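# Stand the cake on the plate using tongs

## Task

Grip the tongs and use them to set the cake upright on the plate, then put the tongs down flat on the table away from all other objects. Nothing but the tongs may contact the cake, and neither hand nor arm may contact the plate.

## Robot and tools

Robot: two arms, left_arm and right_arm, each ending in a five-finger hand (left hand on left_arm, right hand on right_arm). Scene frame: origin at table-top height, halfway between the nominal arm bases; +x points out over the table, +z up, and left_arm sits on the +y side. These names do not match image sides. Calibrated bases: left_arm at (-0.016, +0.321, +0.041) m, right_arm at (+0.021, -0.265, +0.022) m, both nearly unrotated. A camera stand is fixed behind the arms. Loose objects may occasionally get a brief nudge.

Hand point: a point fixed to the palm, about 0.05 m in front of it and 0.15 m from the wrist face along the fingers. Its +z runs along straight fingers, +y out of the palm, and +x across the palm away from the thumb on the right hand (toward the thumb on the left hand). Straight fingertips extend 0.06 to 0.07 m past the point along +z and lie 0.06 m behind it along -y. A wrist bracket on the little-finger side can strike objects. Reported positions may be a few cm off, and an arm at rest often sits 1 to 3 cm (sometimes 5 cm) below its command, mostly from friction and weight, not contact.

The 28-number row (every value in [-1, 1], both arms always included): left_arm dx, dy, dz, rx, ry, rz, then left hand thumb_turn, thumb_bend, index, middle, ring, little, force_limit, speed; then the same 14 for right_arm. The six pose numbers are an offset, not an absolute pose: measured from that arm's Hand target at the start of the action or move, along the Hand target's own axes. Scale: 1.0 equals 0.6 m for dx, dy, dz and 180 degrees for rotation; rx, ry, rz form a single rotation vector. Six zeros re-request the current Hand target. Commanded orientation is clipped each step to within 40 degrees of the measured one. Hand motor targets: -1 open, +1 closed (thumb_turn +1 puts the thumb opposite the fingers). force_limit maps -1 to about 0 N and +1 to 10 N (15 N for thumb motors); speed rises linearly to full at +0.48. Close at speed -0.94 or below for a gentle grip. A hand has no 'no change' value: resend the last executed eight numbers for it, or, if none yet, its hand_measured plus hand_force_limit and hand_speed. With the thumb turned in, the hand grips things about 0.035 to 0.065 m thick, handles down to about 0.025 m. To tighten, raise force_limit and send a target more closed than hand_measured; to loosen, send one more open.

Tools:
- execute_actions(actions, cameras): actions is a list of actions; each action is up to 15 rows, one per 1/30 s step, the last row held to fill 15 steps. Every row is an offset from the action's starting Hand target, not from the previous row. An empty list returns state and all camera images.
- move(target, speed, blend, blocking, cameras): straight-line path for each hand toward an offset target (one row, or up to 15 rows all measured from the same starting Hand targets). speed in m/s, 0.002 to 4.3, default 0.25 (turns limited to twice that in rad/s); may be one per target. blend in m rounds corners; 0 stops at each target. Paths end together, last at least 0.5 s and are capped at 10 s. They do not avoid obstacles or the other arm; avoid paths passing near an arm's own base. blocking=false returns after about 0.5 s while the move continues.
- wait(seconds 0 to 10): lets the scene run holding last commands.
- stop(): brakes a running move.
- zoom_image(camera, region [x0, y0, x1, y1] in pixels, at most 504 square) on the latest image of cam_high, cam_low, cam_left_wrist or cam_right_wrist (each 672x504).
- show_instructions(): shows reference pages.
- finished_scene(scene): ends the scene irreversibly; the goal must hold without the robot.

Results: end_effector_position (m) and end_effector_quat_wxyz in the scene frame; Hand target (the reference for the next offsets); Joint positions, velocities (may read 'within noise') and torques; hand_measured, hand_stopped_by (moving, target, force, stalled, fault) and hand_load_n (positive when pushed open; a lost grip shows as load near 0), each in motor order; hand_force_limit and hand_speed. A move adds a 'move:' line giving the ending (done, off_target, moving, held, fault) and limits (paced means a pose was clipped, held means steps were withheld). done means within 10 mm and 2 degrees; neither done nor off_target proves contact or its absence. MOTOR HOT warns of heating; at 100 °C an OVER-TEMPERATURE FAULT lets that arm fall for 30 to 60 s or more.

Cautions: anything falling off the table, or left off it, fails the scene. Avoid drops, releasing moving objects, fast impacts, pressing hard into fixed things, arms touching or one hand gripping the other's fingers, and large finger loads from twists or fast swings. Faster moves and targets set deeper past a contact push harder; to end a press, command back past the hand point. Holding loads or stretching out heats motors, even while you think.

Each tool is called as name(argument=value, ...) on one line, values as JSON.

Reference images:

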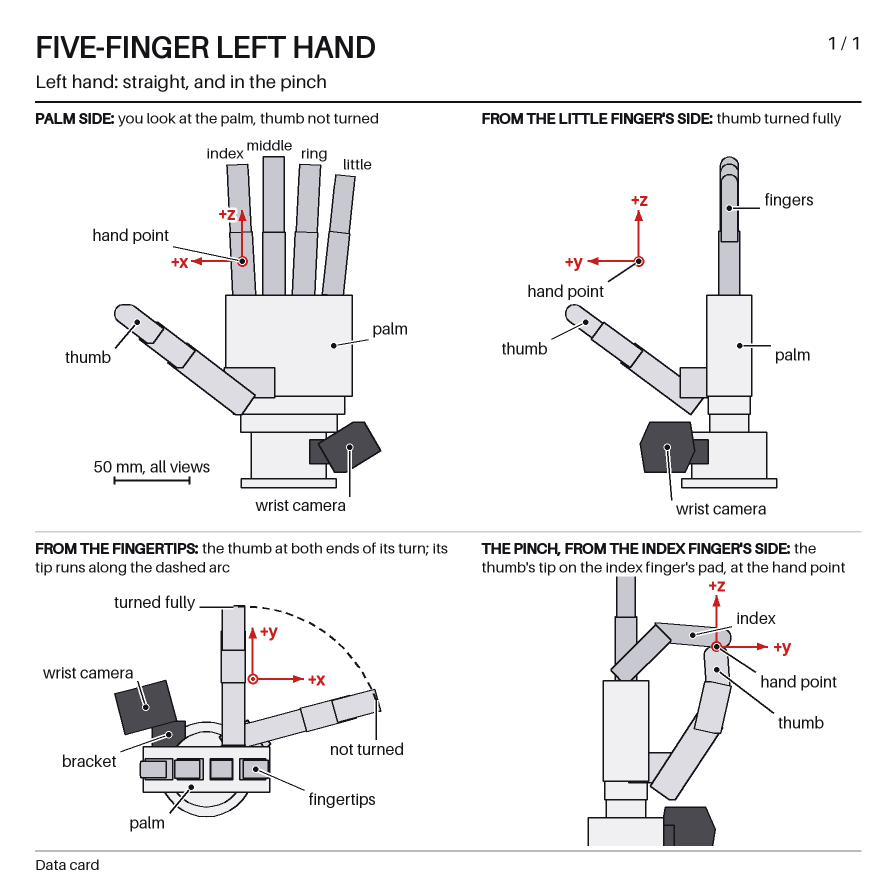

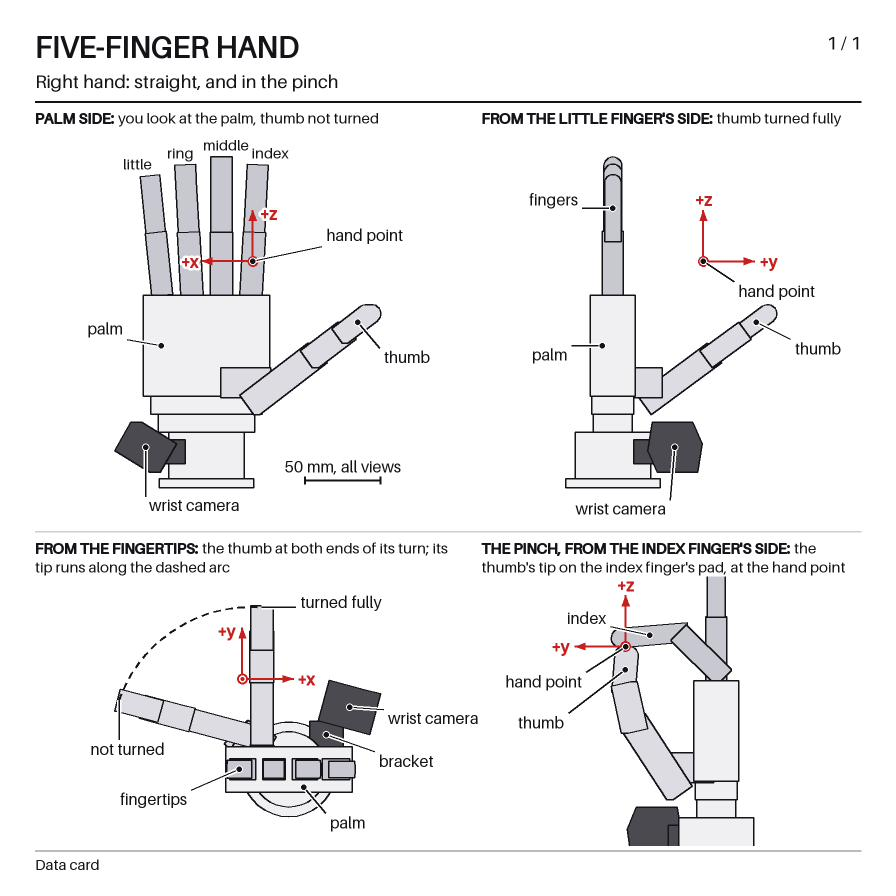

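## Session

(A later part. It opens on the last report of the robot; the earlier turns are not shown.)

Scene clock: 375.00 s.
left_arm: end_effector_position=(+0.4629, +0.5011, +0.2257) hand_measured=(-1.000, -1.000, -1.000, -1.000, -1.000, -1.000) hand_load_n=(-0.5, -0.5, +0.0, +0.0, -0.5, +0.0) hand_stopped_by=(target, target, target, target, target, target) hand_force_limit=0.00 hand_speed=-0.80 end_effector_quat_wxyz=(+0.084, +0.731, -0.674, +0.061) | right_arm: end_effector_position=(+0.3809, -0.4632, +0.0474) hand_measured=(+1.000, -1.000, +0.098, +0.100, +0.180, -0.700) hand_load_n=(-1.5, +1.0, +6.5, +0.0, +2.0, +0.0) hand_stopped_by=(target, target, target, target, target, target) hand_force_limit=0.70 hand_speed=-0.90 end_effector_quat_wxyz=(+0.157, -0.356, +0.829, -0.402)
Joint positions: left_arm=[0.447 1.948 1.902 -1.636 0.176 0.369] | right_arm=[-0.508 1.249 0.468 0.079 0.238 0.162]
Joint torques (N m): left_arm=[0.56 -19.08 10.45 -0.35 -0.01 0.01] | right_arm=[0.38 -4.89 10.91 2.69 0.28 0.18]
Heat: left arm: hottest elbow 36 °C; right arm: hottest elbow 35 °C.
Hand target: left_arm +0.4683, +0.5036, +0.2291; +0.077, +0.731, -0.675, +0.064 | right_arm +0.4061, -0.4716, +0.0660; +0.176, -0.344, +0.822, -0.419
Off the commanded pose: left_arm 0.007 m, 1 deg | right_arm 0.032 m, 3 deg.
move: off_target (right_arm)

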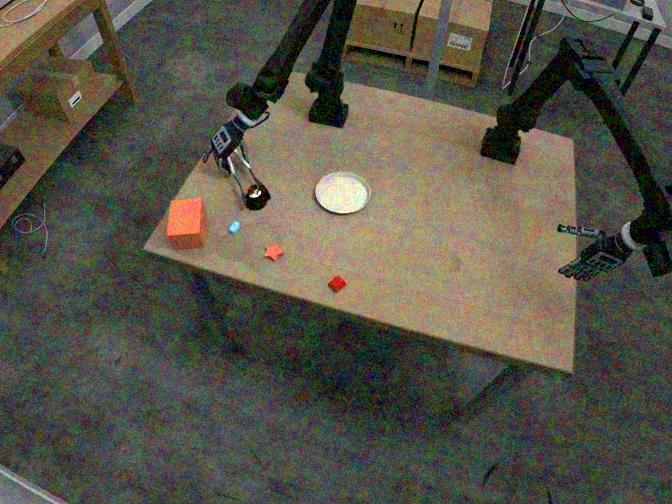

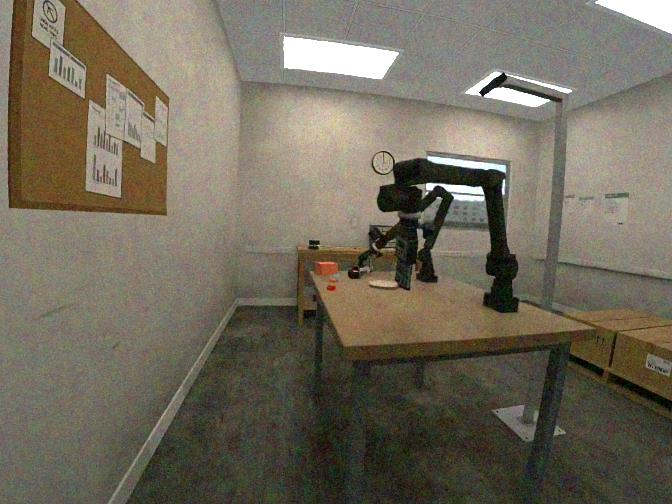

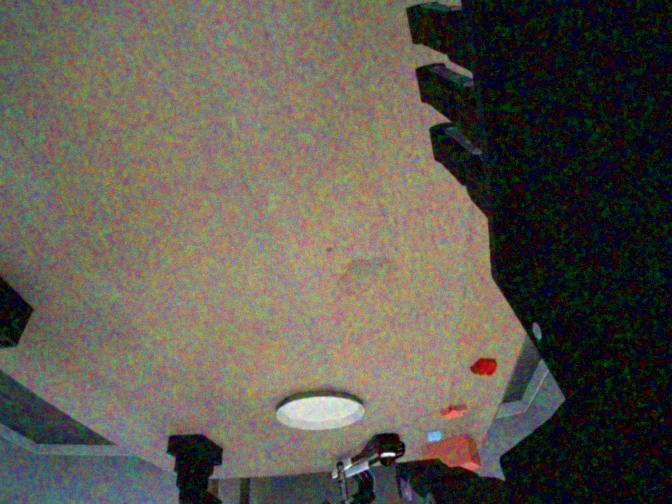

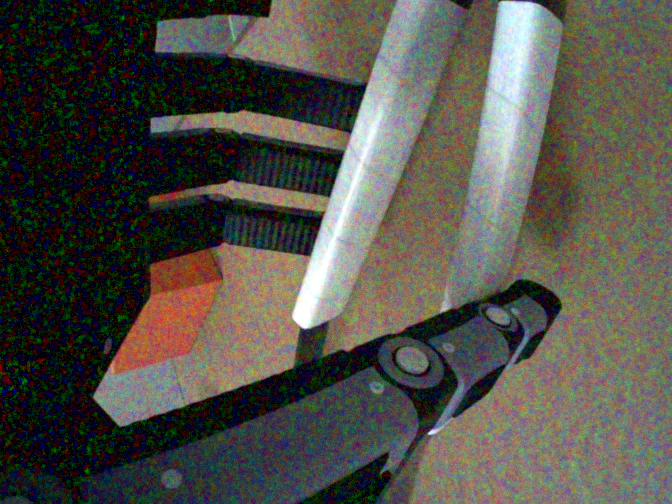

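move(target=[0,0,0,0,0,0,-1,-1,-1,-1,-1,-1,0,-0.8,0,0,0,0,0,0,1,-1,0.2,0.16,0.2,-0.7,0.8,-0.9], speed=0.06, cameras=["cam_high","cam_left_wrist"])

zoom_image(camera="cam_high", region=[200, 120, 300, 220])

zoom_image(camera="cam_left_wrist", region=[310, 425, 410, 504])

Scene clock: 378.20 s.
left_arm: end_effector_position=(+0.4629, +0.5011, +0.2257) hand_measured=(-1.000, -1.000, -1.000, -1.000, -1.000, -1.000) hand_load_n=(+0.0, +0.0, +0.0, +0.0, +0.0, +0.0) hand_stopped_by=(target, target, target, target, target, target) hand_force_limit=0.00 hand_speed=-0.80 end_effector_quat_wxyz=(+0.084, +0.731, -0.674, +0.061) | right_arm: end_effector_position=(+0.3809, -0.4632, +0.0474) hand_measured=(+1.000, -1.000, +0.122, +0.142, +0.200, -0.700) hand_load_n=(-0.5, +3.0, +8.0, +11.0, +1.5, +0.0) hand_stopped_by=(target, target, force, force, target, target) hand_force_limit=0.80 hand_speed=-0.90 end_effector_quat_wxyz=(+0.157, -0.356, +0.829, -0.402)
Joint positions: left_arm=[0.447 1.948 1.902 -1.636 0.176 0.369] | right_arm=[-0.508 1.249 0.468 0.079 0.238 0.162]
Joint torques (N m): left_arm=[0.62 -19.19 10.45 -0.29 0.05 0.02] | right_arm=[0.38 -4.84 10.91 2.69 0.28 0.18]
Heat: left arm: hottest elbow 36 °C; right arm: hottest elbow 35 °C.
Hand target: left_arm +0.4683, +0.5036, +0.2291; +0.077, +0.731, -0.675, +0.064 | right_arm +0.4062, -0.4716, +0.0660; +0.176, -0.344, +0.822, -0.419
Off the commanded pose: left_arm 0.007 m, 1 deg | right_arm 0.032 m, 3 deg.
move: off_target (right_arm)
Images, in order (width x height): cam_high 672x504, cam_left_wrist 672x504.

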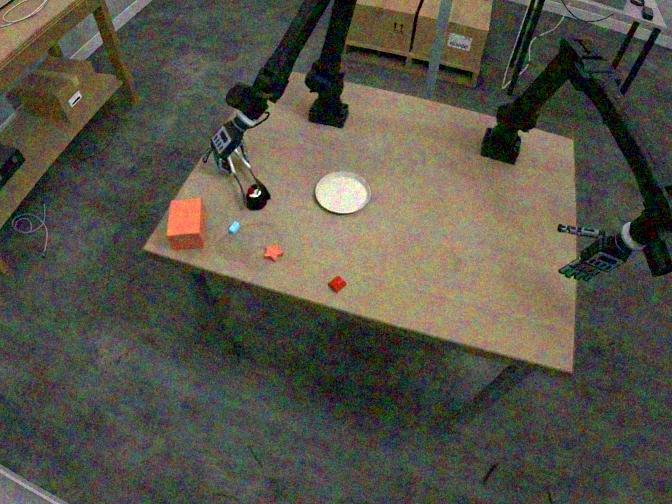

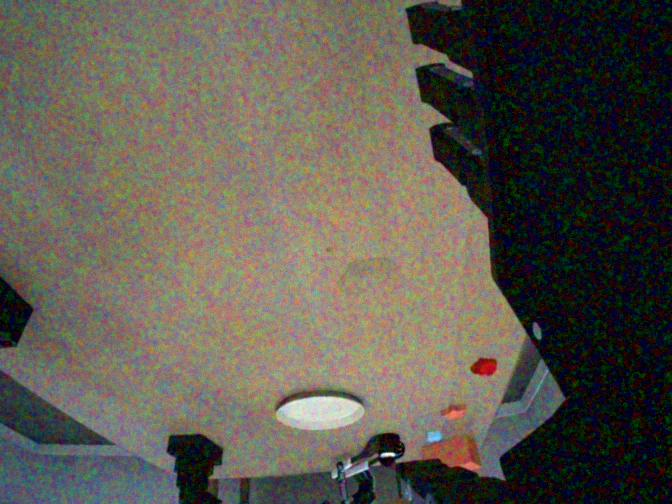

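Scaled by 5.040 from the camera's 672x504 image, which has a finer 960x720 frame.

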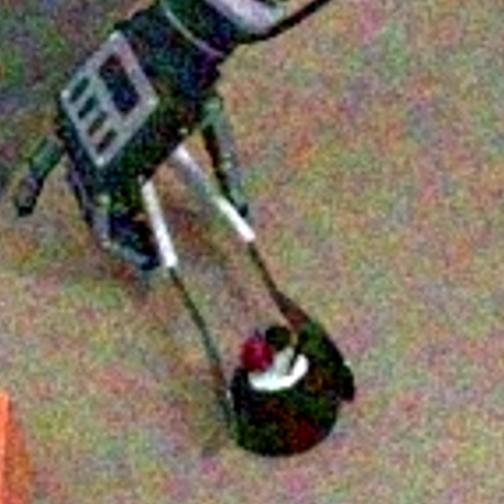

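Scaled by 5.040 from the camera's 672x504 image, which has a finer 960x720 frame.

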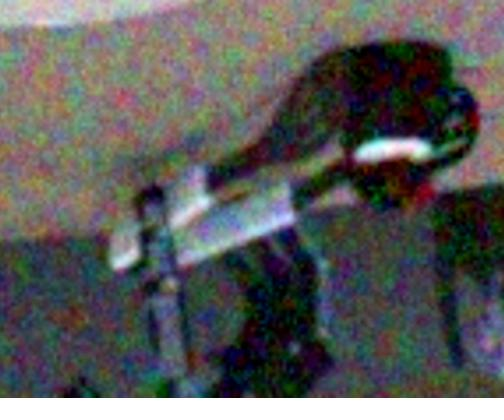

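move(target=[0,0,0,0,0,0,-1,-1,-1,-1,-1,-1,0,-0.8,0,-0.054,-0.0392,0,0,0,1,-1,0.2,0.16,0.2,-0.7,0.8,-0.9], speed=0.07, cameras=["all"])

zoom_image(camera="cam_high", region=[200, 110, 300, 210])

zoom_image(camera="cam_left_wrist", region=[310, 425, 410, 504])

zoom_image(camera="cam_low", region=[335, 235, 395, 295])

Scene clock: 383.10 s.
left_arm: end_effector_position=(+0.4629, +0.5011, +0.2257) hand_measured=(-1.000, -1.000, -1.000, -1.000, -1.000, -1.000) hand_load_n=(+0.0, +0.0, +0.0, +0.0, +0.0, +0.0) hand_stopped_by=(target, target, target, target, target, target) hand_force_limit=0.00 hand_speed=-0.80 end_effector_quat_wxyz=(+0.084, +0.731, -0.674, +0.061) | right_arm: end_effector_position=(+0.3840, -0.4650, +0.0774) hand_measured=(+1.000, -1.000, +0.122, +0.142, +0.200, -0.700) hand_load_n=(+1.5, +3.5, +9.5, +10.0, +1.0, +0.0) hand_stopped_by=(target, target, force, force, target, target) hand_force_limit=0.80 hand_speed=-0.90 end_effector_quat_wxyz=(+0.155, -0.356, +0.829, -0.402)
Joint positions: left_arm=[0.447 1.948 1.902 -1.636 0.176 0.369] | right_arm=[-0.508 1.178 0.52 -0.047 0.239 0.162]
Joint torques (N m): left_arm=[0.44 -18.96 10.45 -0.35 0.01 0.03] | right_arm=[0.38 -6.71 12.04 1.54 0.22 0.18]
Heat: left arm: hottest elbow 36 °C; right arm: hottest elbow 35 °C.
Hand target: left_arm +0.4683, +0.5036, +0.2291; +0.077, +0.731, -0.675, +0.064 | right_arm +0.4060, -0.4716, +0.1059; +0.176, -0.344, +0.822, -0.419
Off the commanded pose: left_arm 0.007 m, 1 deg | right_arm 0.037 m, 3 deg.
move: off_target (right_arm)

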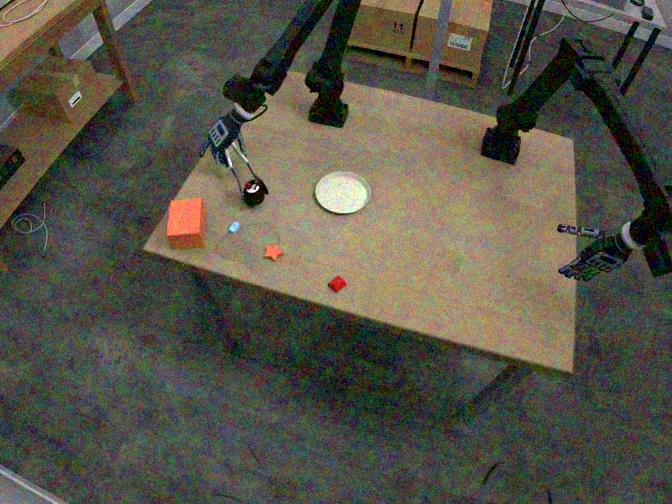

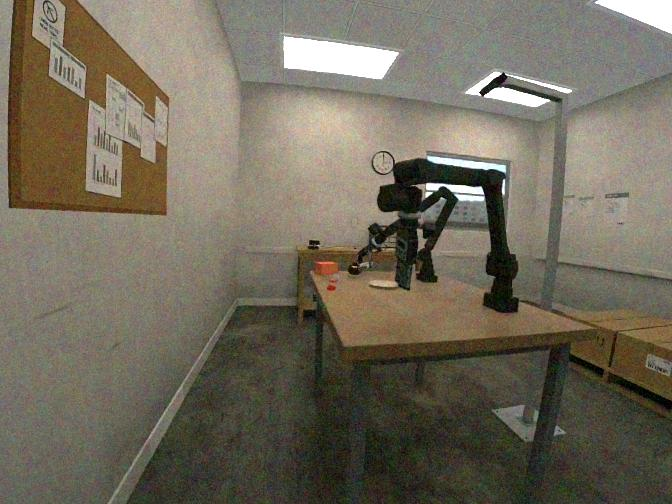

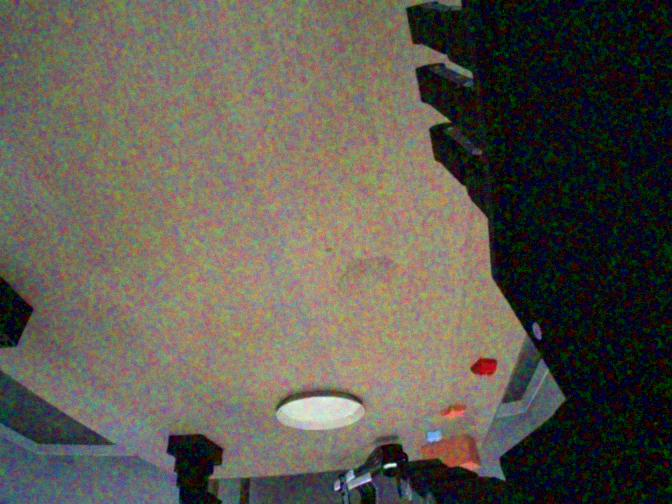

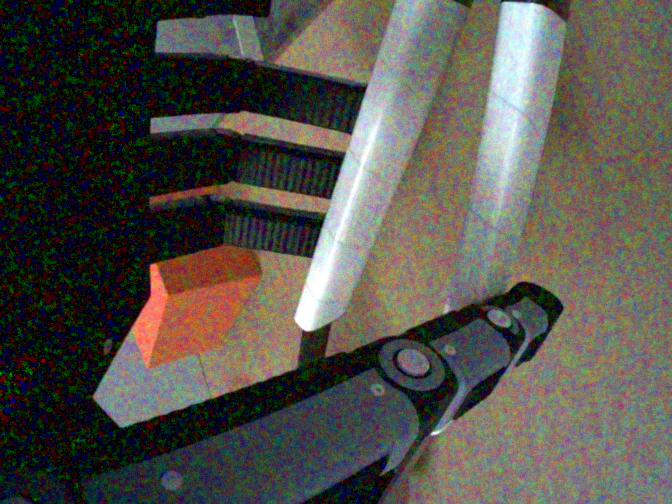

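Scaled by 5.040 from the camera's 672x504 image, which has a finer 960x720 frame.

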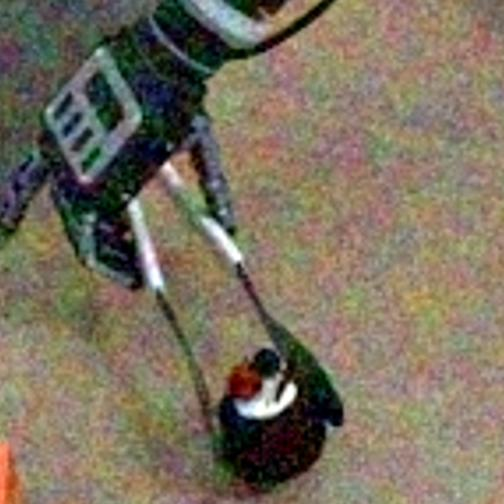

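Scaled by 5.040 from the camera's 672x504 image, which has a finer 960x720 frame.

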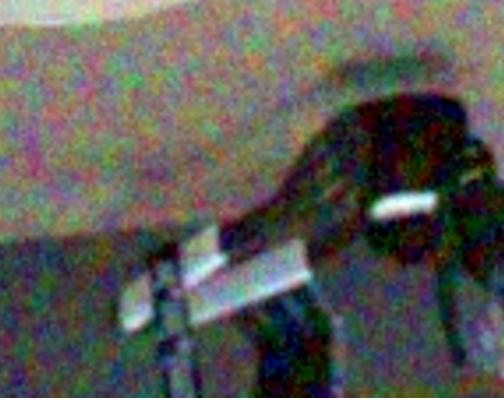

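Scaled by 8.400 from the camera's 672x504 image, which has a finer 960x720 frame.

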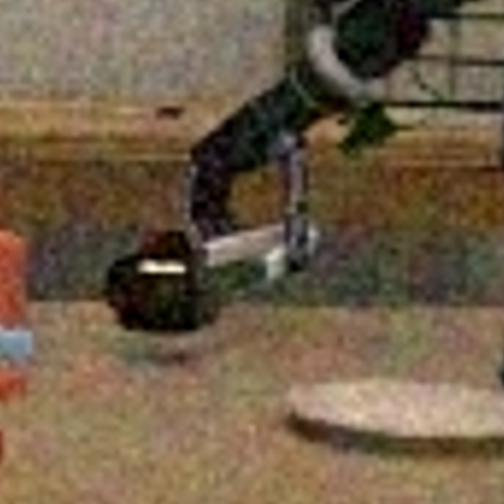

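move(target=[0,0,0,0,0,0,-1,-1,-1,-1,-1,-1,0,-0.8,-0.1918,0.113,-0.2409,0,-0.1543,-0.1121,1,-1,0.2,0.16,0.2,-0.7,0.8,-0.9], speed=0.12, cameras=["all"])

zoom_image(camera="cam_high", region=[260, 100, 400, 230])

zoom_image(camera="cam_low", region=[345, 235, 415, 305])

Scene clock: 401.23 s.
left_arm: end_effector_position=(+0.4629, +0.5011, +0.2257) hand_measured=(-1.000, -1.000, -1.000, -1.000, -1.000, -1.000) hand_load_n=(+0.0, +0.0, +0.0, +0.0, +0.0, +0.0) hand_stopped_by=(target, target, target, target, target, target) hand_force_limit=0.00 hand_speed=-0.80 end_effector_quat_wxyz=(+0.084, +0.731, -0.674, +0.061) | right_arm: end_effector_position=(+0.3743, -0.2833, +0.1292) hand_measured=(+1.000, -1.000, +0.122, +0.142, +0.200, -0.700) hand_load_n=(+1.0, +3.5, +9.5, +10.0, +1.0, +0.0) hand_stopped_by=(target, target, force, force, target, target) hand_force_limit=0.80 hand_speed=-0.90 end_effector_quat_wxyz=(+0.285, -0.569, +0.689, -0.347)
Joint positions: left_arm=[0.447 1.948 1.902 -1.636 0.176 0.369] | right_arm=[-0.131 0.829 0.453 -0.265 0.066 0.047]
Joint torques (N m): left_arm=[0.67 -18.96 10.4 -0.29 0.04 0.02] | right_arm=[0.32 -2.84 9.94 1.54 -0.11 -0.05]
Heat: left arm: hottest elbow 36 °C; right arm: hottest elbow 37 °C.
Hand target: left_arm +0.4683, +0.5036, +0.2291; +0.077, +0.731, -0.675, +0.064 | right_arm +0.3751, -0.2796, +0.1362; +0.292, -0.571, +0.683, -0.349
Off the commanded pose: left_arm 0.007 m, 1 deg | right_arm 0.008 m, 1 deg.
move: done

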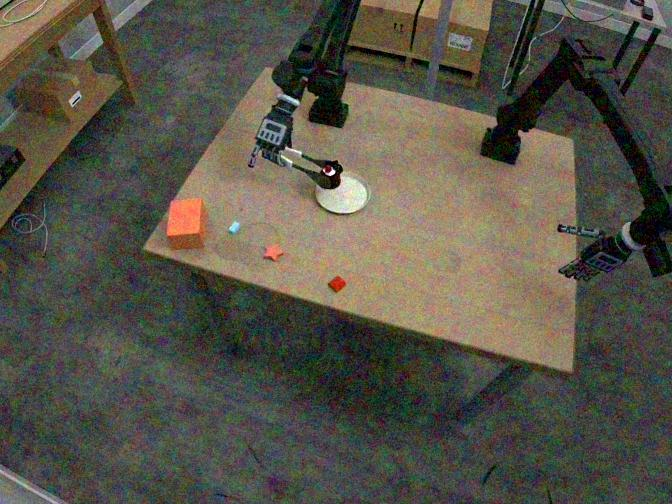

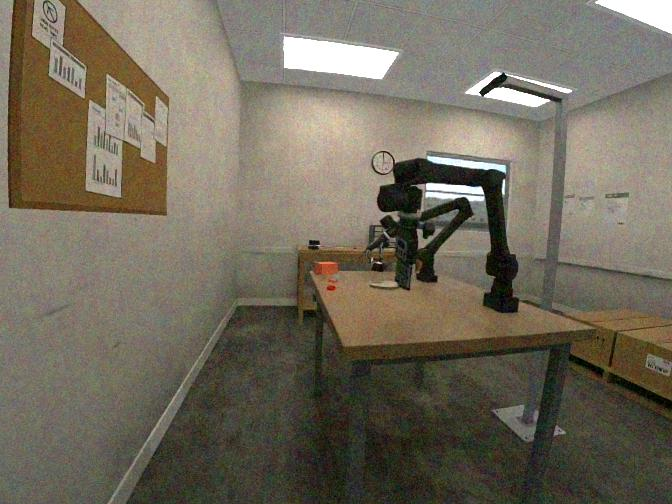

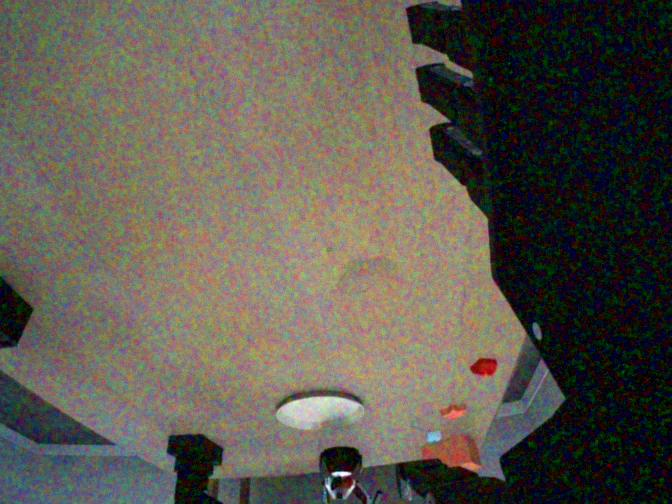

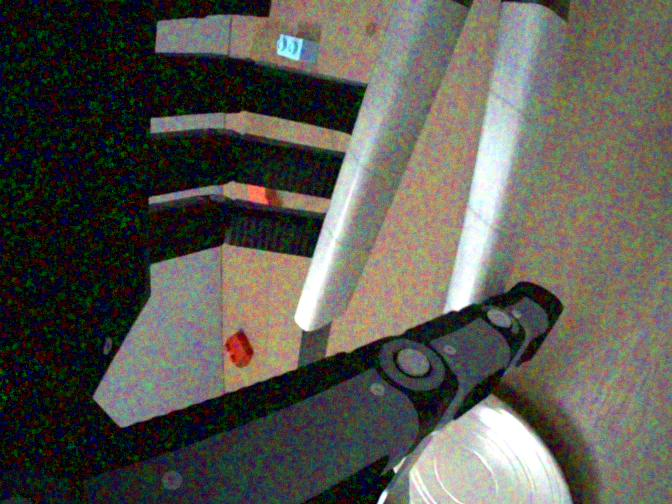

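Scaled by 3.600 from the camera's 672x504 image, which has a finer 960x720 frame.

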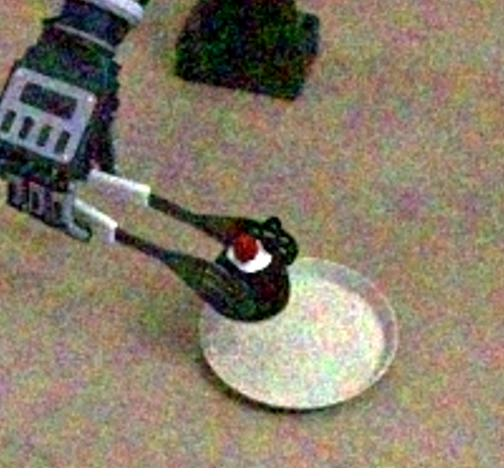

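Scaled by 7.200 from the camera's 672x504 image, which has a finer 960x720 frame.

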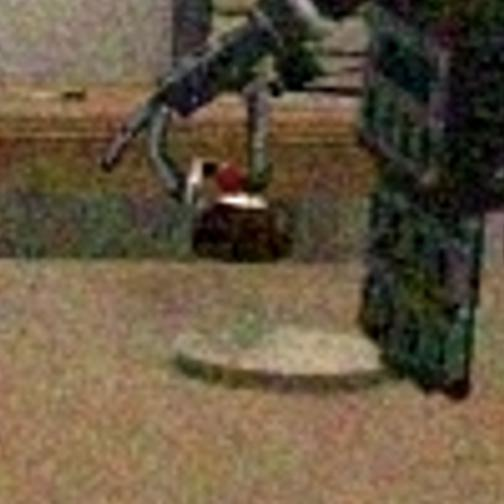

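move(target=[0,0,0,0,0,0,-1,-1,-1,-1,-1,-1,0,-0.8,-0.039,0.0733,-0.0162,0,0,0,1,-1,0.2,0.16,0.2,-0.7,0.8,-0.9], speed=0.1, cameras=["all"])

zoom_image(camera="cam_high", region=[280, 120, 400, 240])

zoom_image(camera="cam_low", region=[355, 245, 405, 295])

zoom_image(camera="cam_left_wrist", region=[240, 370, 400, 504])

Scene clock: 411.63 s.
left_arm: end_effector_position=(+0.4629, +0.5011, +0.2257) hand_measured=(-1.000, -1.000, -1.000, -1.000, -1.000, -1.000) hand_load_n=(+0.0, +0.0, +0.0, +0.5, +0.0, +0.0) hand_stopped_by=(target, target, target, target, target, target) hand_force_limit=0.00 hand_speed=-0.80 end_effector_quat_wxyz=(+0.084, +0.731, -0.674, +0.061) | right_arm: end_effector_position=(+0.3392, -0.2553, +0.0953) hand_measured=(+1.000, -1.000, +0.122, +0.142, +0.200, -0.700) hand_load_n=(+1.0, +3.5, +9.5, +10.5, +1.0, +0.0) hand_stopped_by=(target, target, force, force, target, target) hand_force_limit=0.80 hand_speed=-0.90 end_effector_quat_wxyz=(+0.274, -0.584, +0.683, -0.344)
Joint positions: left_arm=[0.447 1.948 1.902 -1.636 0.176 0.369] | right_arm=[-0.003 0.746 0.34 -0.265 0.165 0.095]
Joint torques (N m): left_arm=[0.5 -19.25 10.39 -0.28 0.04 0] | right_arm=[0.44 -1.44 9.85 2.45 0.16 0.27]
Heat: left arm: hottest elbow 36 °C; right arm: hottest elbow 36 °C.
Hand target: left_arm +0.4683, +0.5036, +0.2291; +0.077, +0.731, -0.675, +0.064 | right_arm +0.3460, -0.2505, +0.1063; +0.292, -0.571, +0.683, -0.349
Off the commanded pose: left_arm 0.007 m, 1 deg | right_arm 0.014 m, 3 deg.
move: off_target (right_arm)

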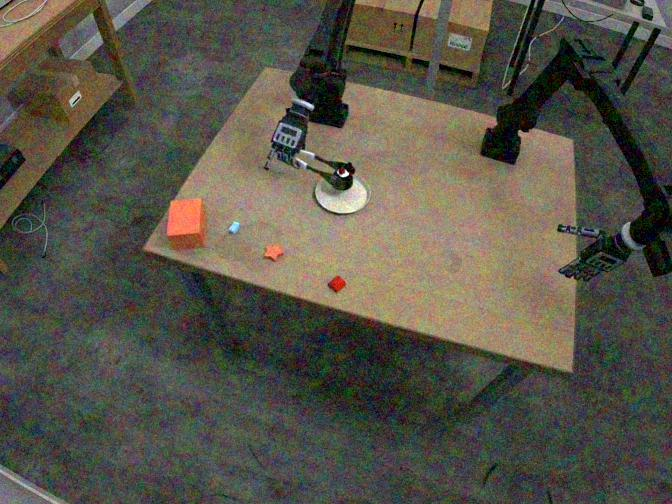

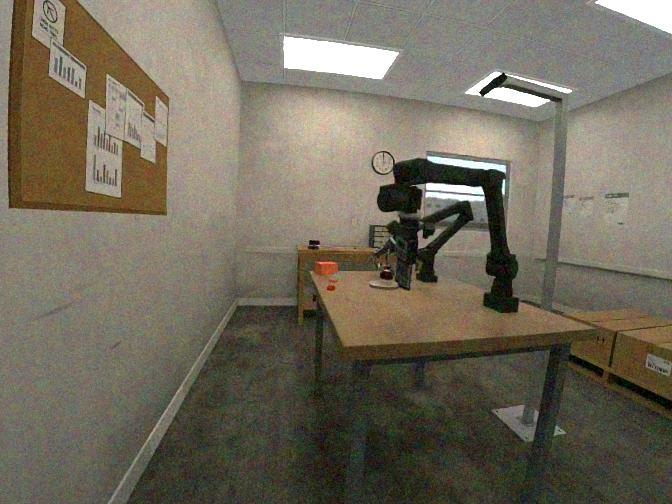

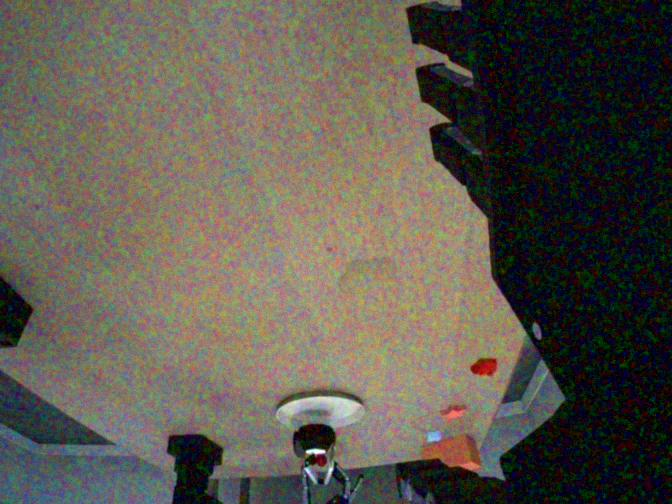

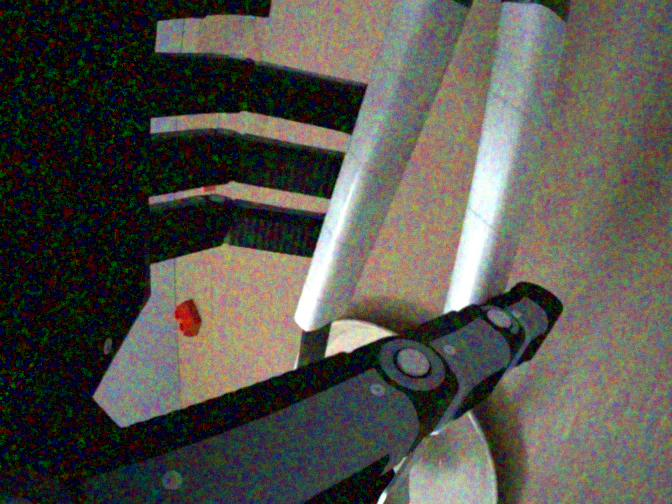

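Scaled by 4.200 from the camera's 672x504 image, which has a finer 960x720 frame.

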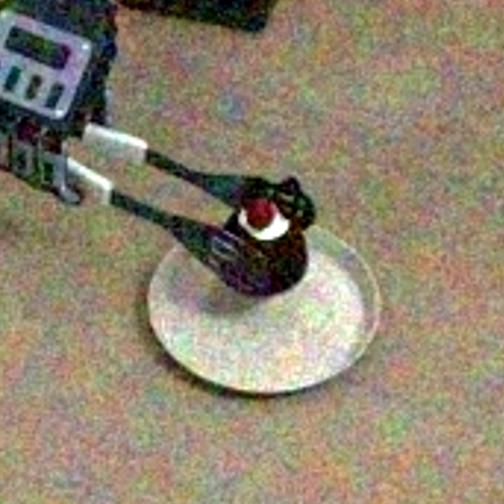

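Scaled by 10.080 from the camera's 672x504 image, which has a finer 960x720 frame.

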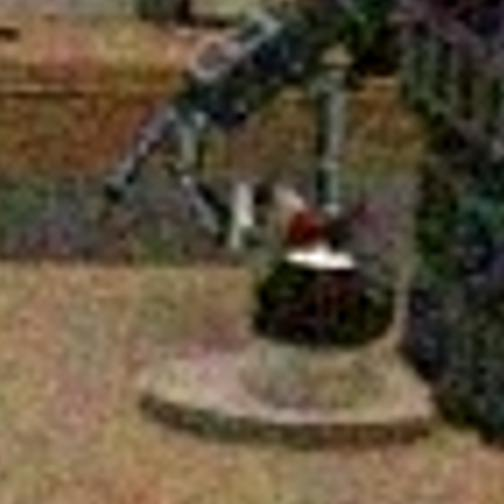

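Scaled by 3.150 from the camera's 672x504 image, which has a finer 960x720 frame.

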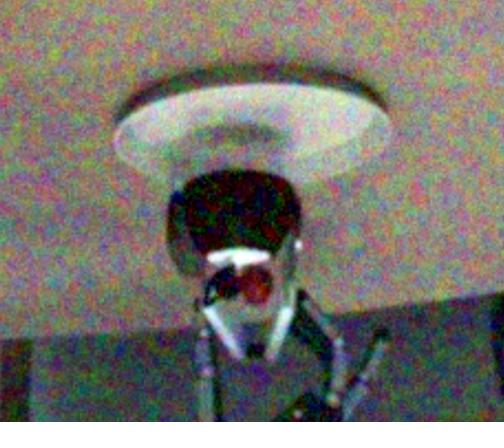

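move(target=[0,0,0,0,0,0,-1,-1,-1,-1,-1,-1,0,-0.8,-0.0123,0.0252,0.0448,0,0,0,1,-1,0.2,0.16,0.2,-0.7,0.8,-0.9], speed=0.06, cameras=["all"])

zoom_image(camera="cam_high", region=[280, 120, 400, 240])

zoom_image(camera="cam_low", region=[355, 245, 405, 295])

zoom_image(camera="cam_left_wrist", region=[240, 370, 400, 504])

Scene clock: 427.53 s.
left_arm: end_effector_position=(+0.4629, +0.5011, +0.2257) hand_measured=(-1.000, -1.000, -1.000, -1.000, -1.000, -1.000) hand_load_n=(+0.0, -0.5, +0.0, +0.0, +0.0, +0.0) hand_stopped_by=(target, target, target, target, target, target) hand_force_limit=0.00 hand_speed=-0.80 end_effector_quat_wxyz=(+0.084, +0.731, -0.674, +0.061) | right_arm: end_effector_position=(+0.3507, -0.2510, +0.0711) hand_measured=(+1.000, -1.000, +0.122, +0.142, +0.200, -0.700) hand_load_n=(+1.5, +3.5, +9.5, +10.0, +1.0, +0.0) hand_stopped_by=(target, target, force, force, target, target) hand_force_limit=0.80 hand_speed=-0.90 end_effector_quat_wxyz=(+0.275, -0.583, +0.682, -0.345)
Joint positions: left_arm=[0.447 1.948 1.902 -1.636 0.176 0.369] | right_arm=[0.018 0.86 0.309 -0.118 0.182 0.108]
Joint torques (N m): left_arm=[0.21 -19.08 10.44 -0.38 0.01 0.01] | right_arm=[0.5 -0.79 9.21 3.08 0.17 0.28]
Heat: left arm: hottest elbow 36 °C; right arm: hottest elbow 37 °C.
Hand target: left_arm +0.4683, +0.5036, +0.2291; +0.077, +0.731, -0.675, +0.064 | right_arm +0.3600, -0.2456, +0.0781; +0.292, -0.571, +0.683, -0.349
Off the commanded pose: left_arm 0.007 m, 1 deg | right_arm 0.013 m, 2 deg.
move: off_target (right_arm)

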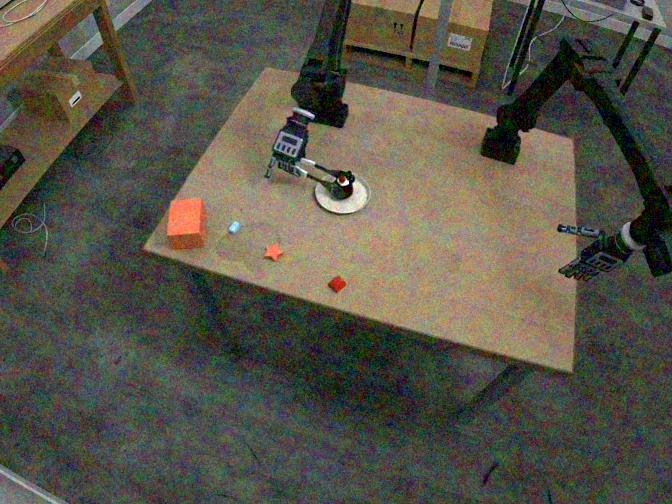

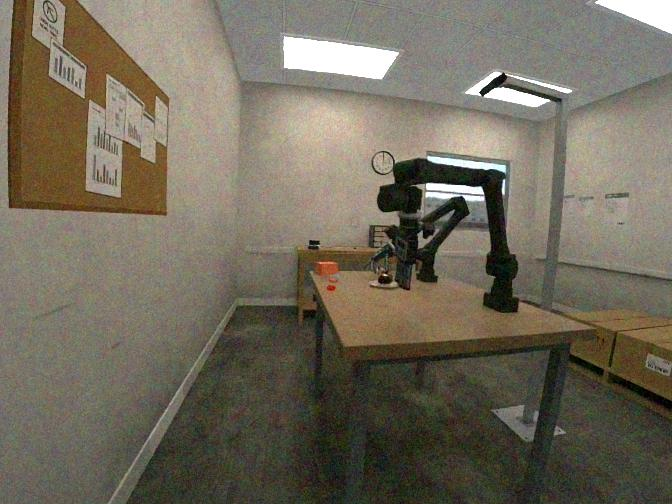

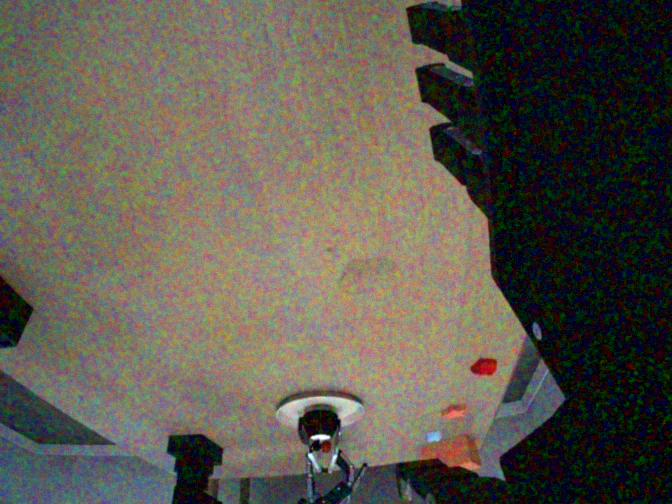

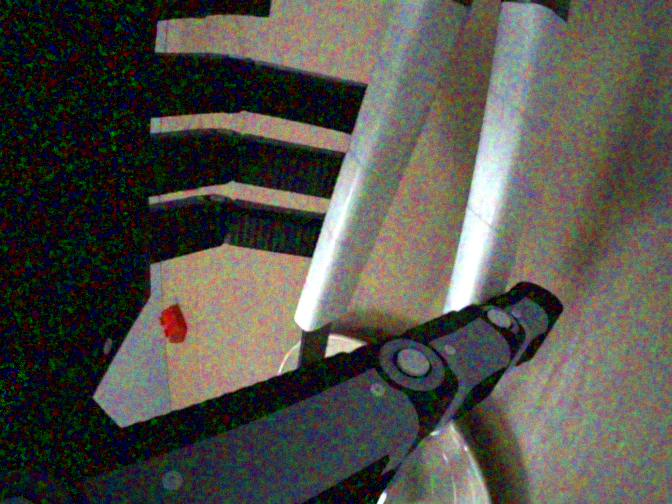

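Scaled by 4.200 from the camera's 672x504 image, which has a finer 960x720 frame.

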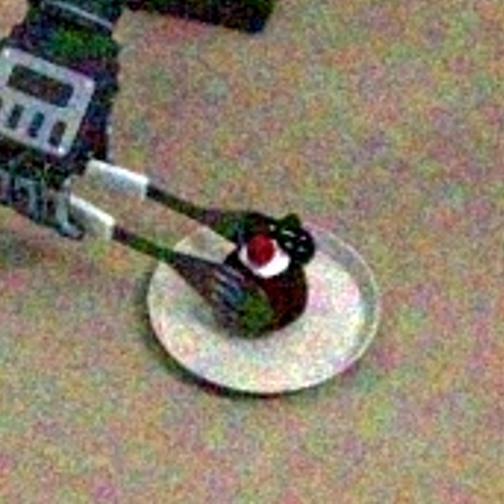

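Scaled by 10.080 from the camera's 672x504 image, which has a finer 960x720 frame.

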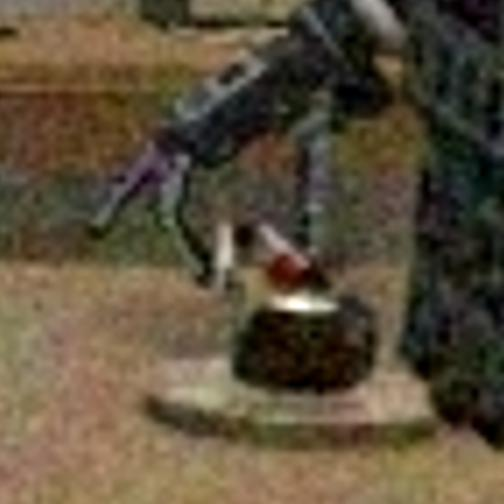

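Scaled by 3.150 from the camera's 672x504 image, which has a finer 960x720 frame.

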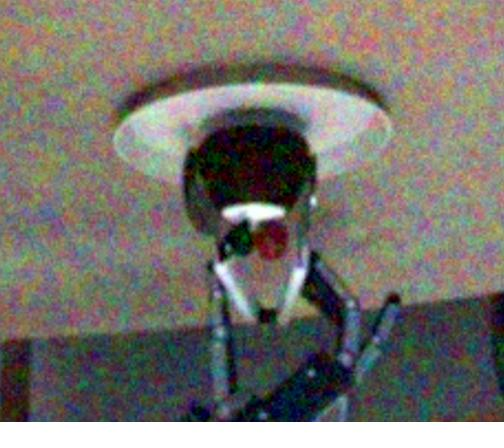

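move(target=[0,0,0,0,0,0,-1,-1,-1,-1,-1,-1,0,-0.8,-0.0009,0.0147,0.0167,0,0,0,1,-1,0.2,0.16,0.2,-0.7,0.8,-0.9], speed=0.04, cameras=["all"])

zoom_image(camera="cam_high", region=[290, 130, 390, 230])

zoom_image(camera="cam_low", region=[355, 245, 405, 295])

zoom_image(camera="cam_left_wrist", region=[240, 370, 400, 504])

Scene clock: 433.63 s.
left_arm: end_effector_position=(+0.4629, +0.5011, +0.2257) hand_measured=(-1.000, -1.000, -1.000, -1.000, -1.000, -1.000) hand_load_n=(+0.0, +0.0, +0.0, +0.0, +0.0, +0.0) hand_stopped_by=(target, target, target, target, target, target) hand_force_limit=0.00 hand_speed=-0.80 end_effector_quat_wxyz=(+0.084, +0.731, -0.674, +0.061) | right_arm: end_effector_position=(+0.3541, -0.2508, +0.0588) hand_measured=(+1.000, -1.000, +0.122, +0.142, +0.200, -0.700) hand_load_n=(+1.0, +3.5, +9.5, +10.0, +1.0, +0.0) hand_stopped_by=(target, target, force, force, target, target) hand_force_limit=0.80 hand_speed=-0.90 end_effector_quat_wxyz=(+0.276, -0.582, +0.682, -0.346)
Joint positions: left_arm=[0.447 1.948 1.902 -1.636 0.176 0.369] | right_arm=[0.018 0.914 0.291 -0.045 0.182 0.109]
Joint torques (N m): left_arm=[0.38 -19.31 10.41 -0.36 0.03 0.01] | right_arm=[0.44 -0.91 8.8 3.1 0.15 0.28]
Heat: left arm: hottest elbow 36 °C; right arm: hottest elbow 36 °C.
Hand target: left_arm +0.4683, +0.5036, +0.2291; +0.077, +0.731, -0.675, +0.064 | right_arm +0.3629, -0.2455, +0.0651; +0.292, -0.571, +0.684, -0.348
Off the commanded pose: left_arm 0.007 m, 1 deg | right_arm 0.012 m, 2 deg.
move: off_target (right_arm)

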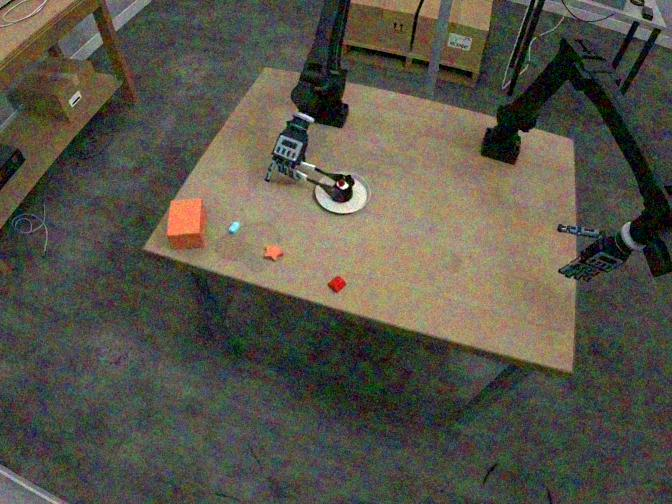

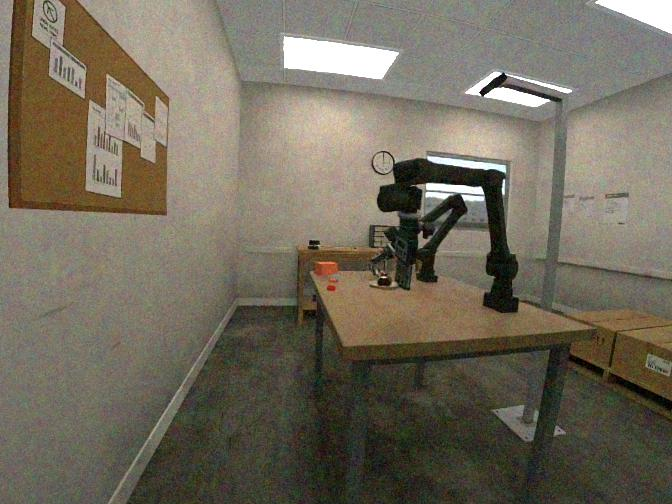

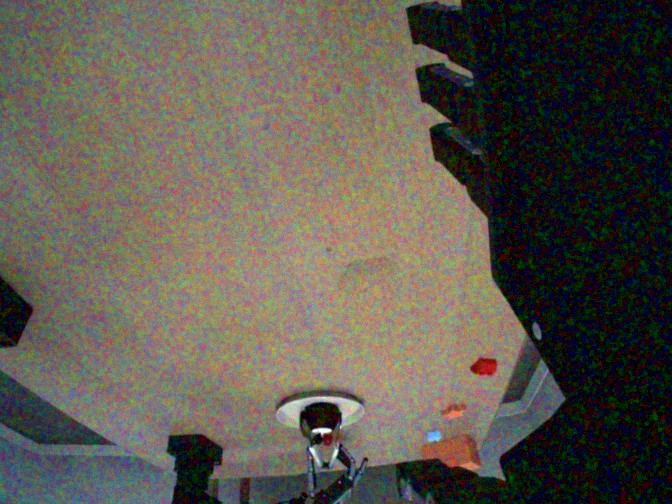

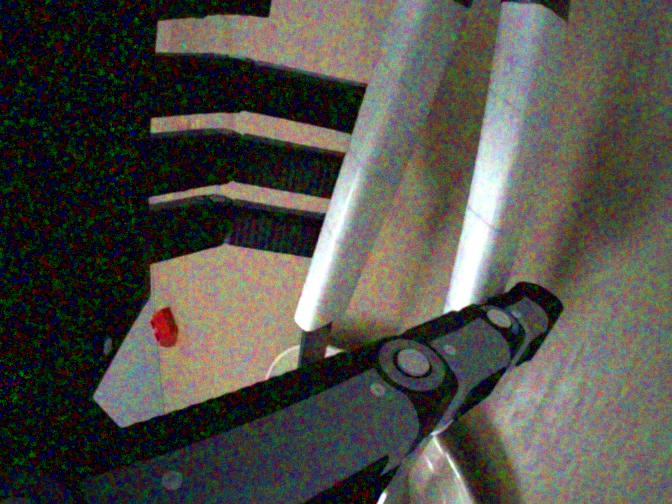

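Scaled by 5.040 from the camera's 672x504 image, which has a finer 960x720 frame.

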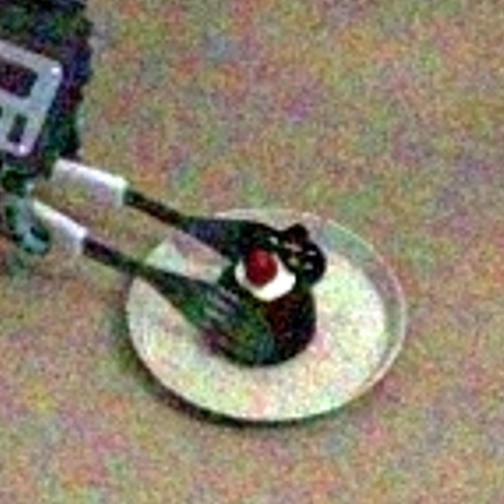

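Scaled by 10.080 from the camera's 672x504 image, which has a finer 960x720 frame.

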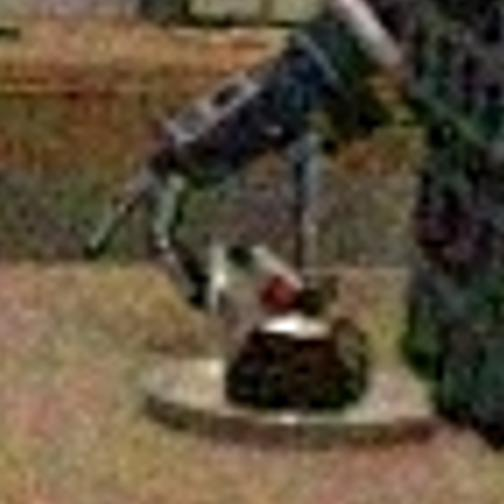

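Scaled by 3.150 from the camera's 672x504 image, which has a finer 960x720 frame.

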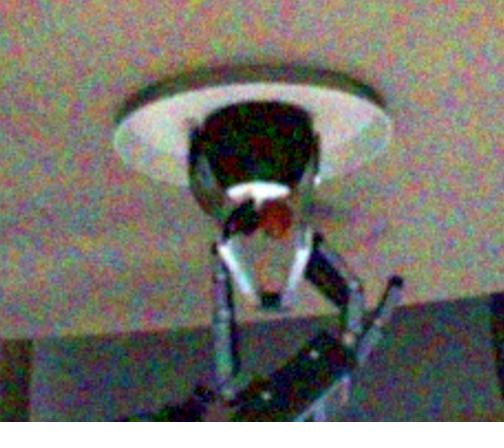

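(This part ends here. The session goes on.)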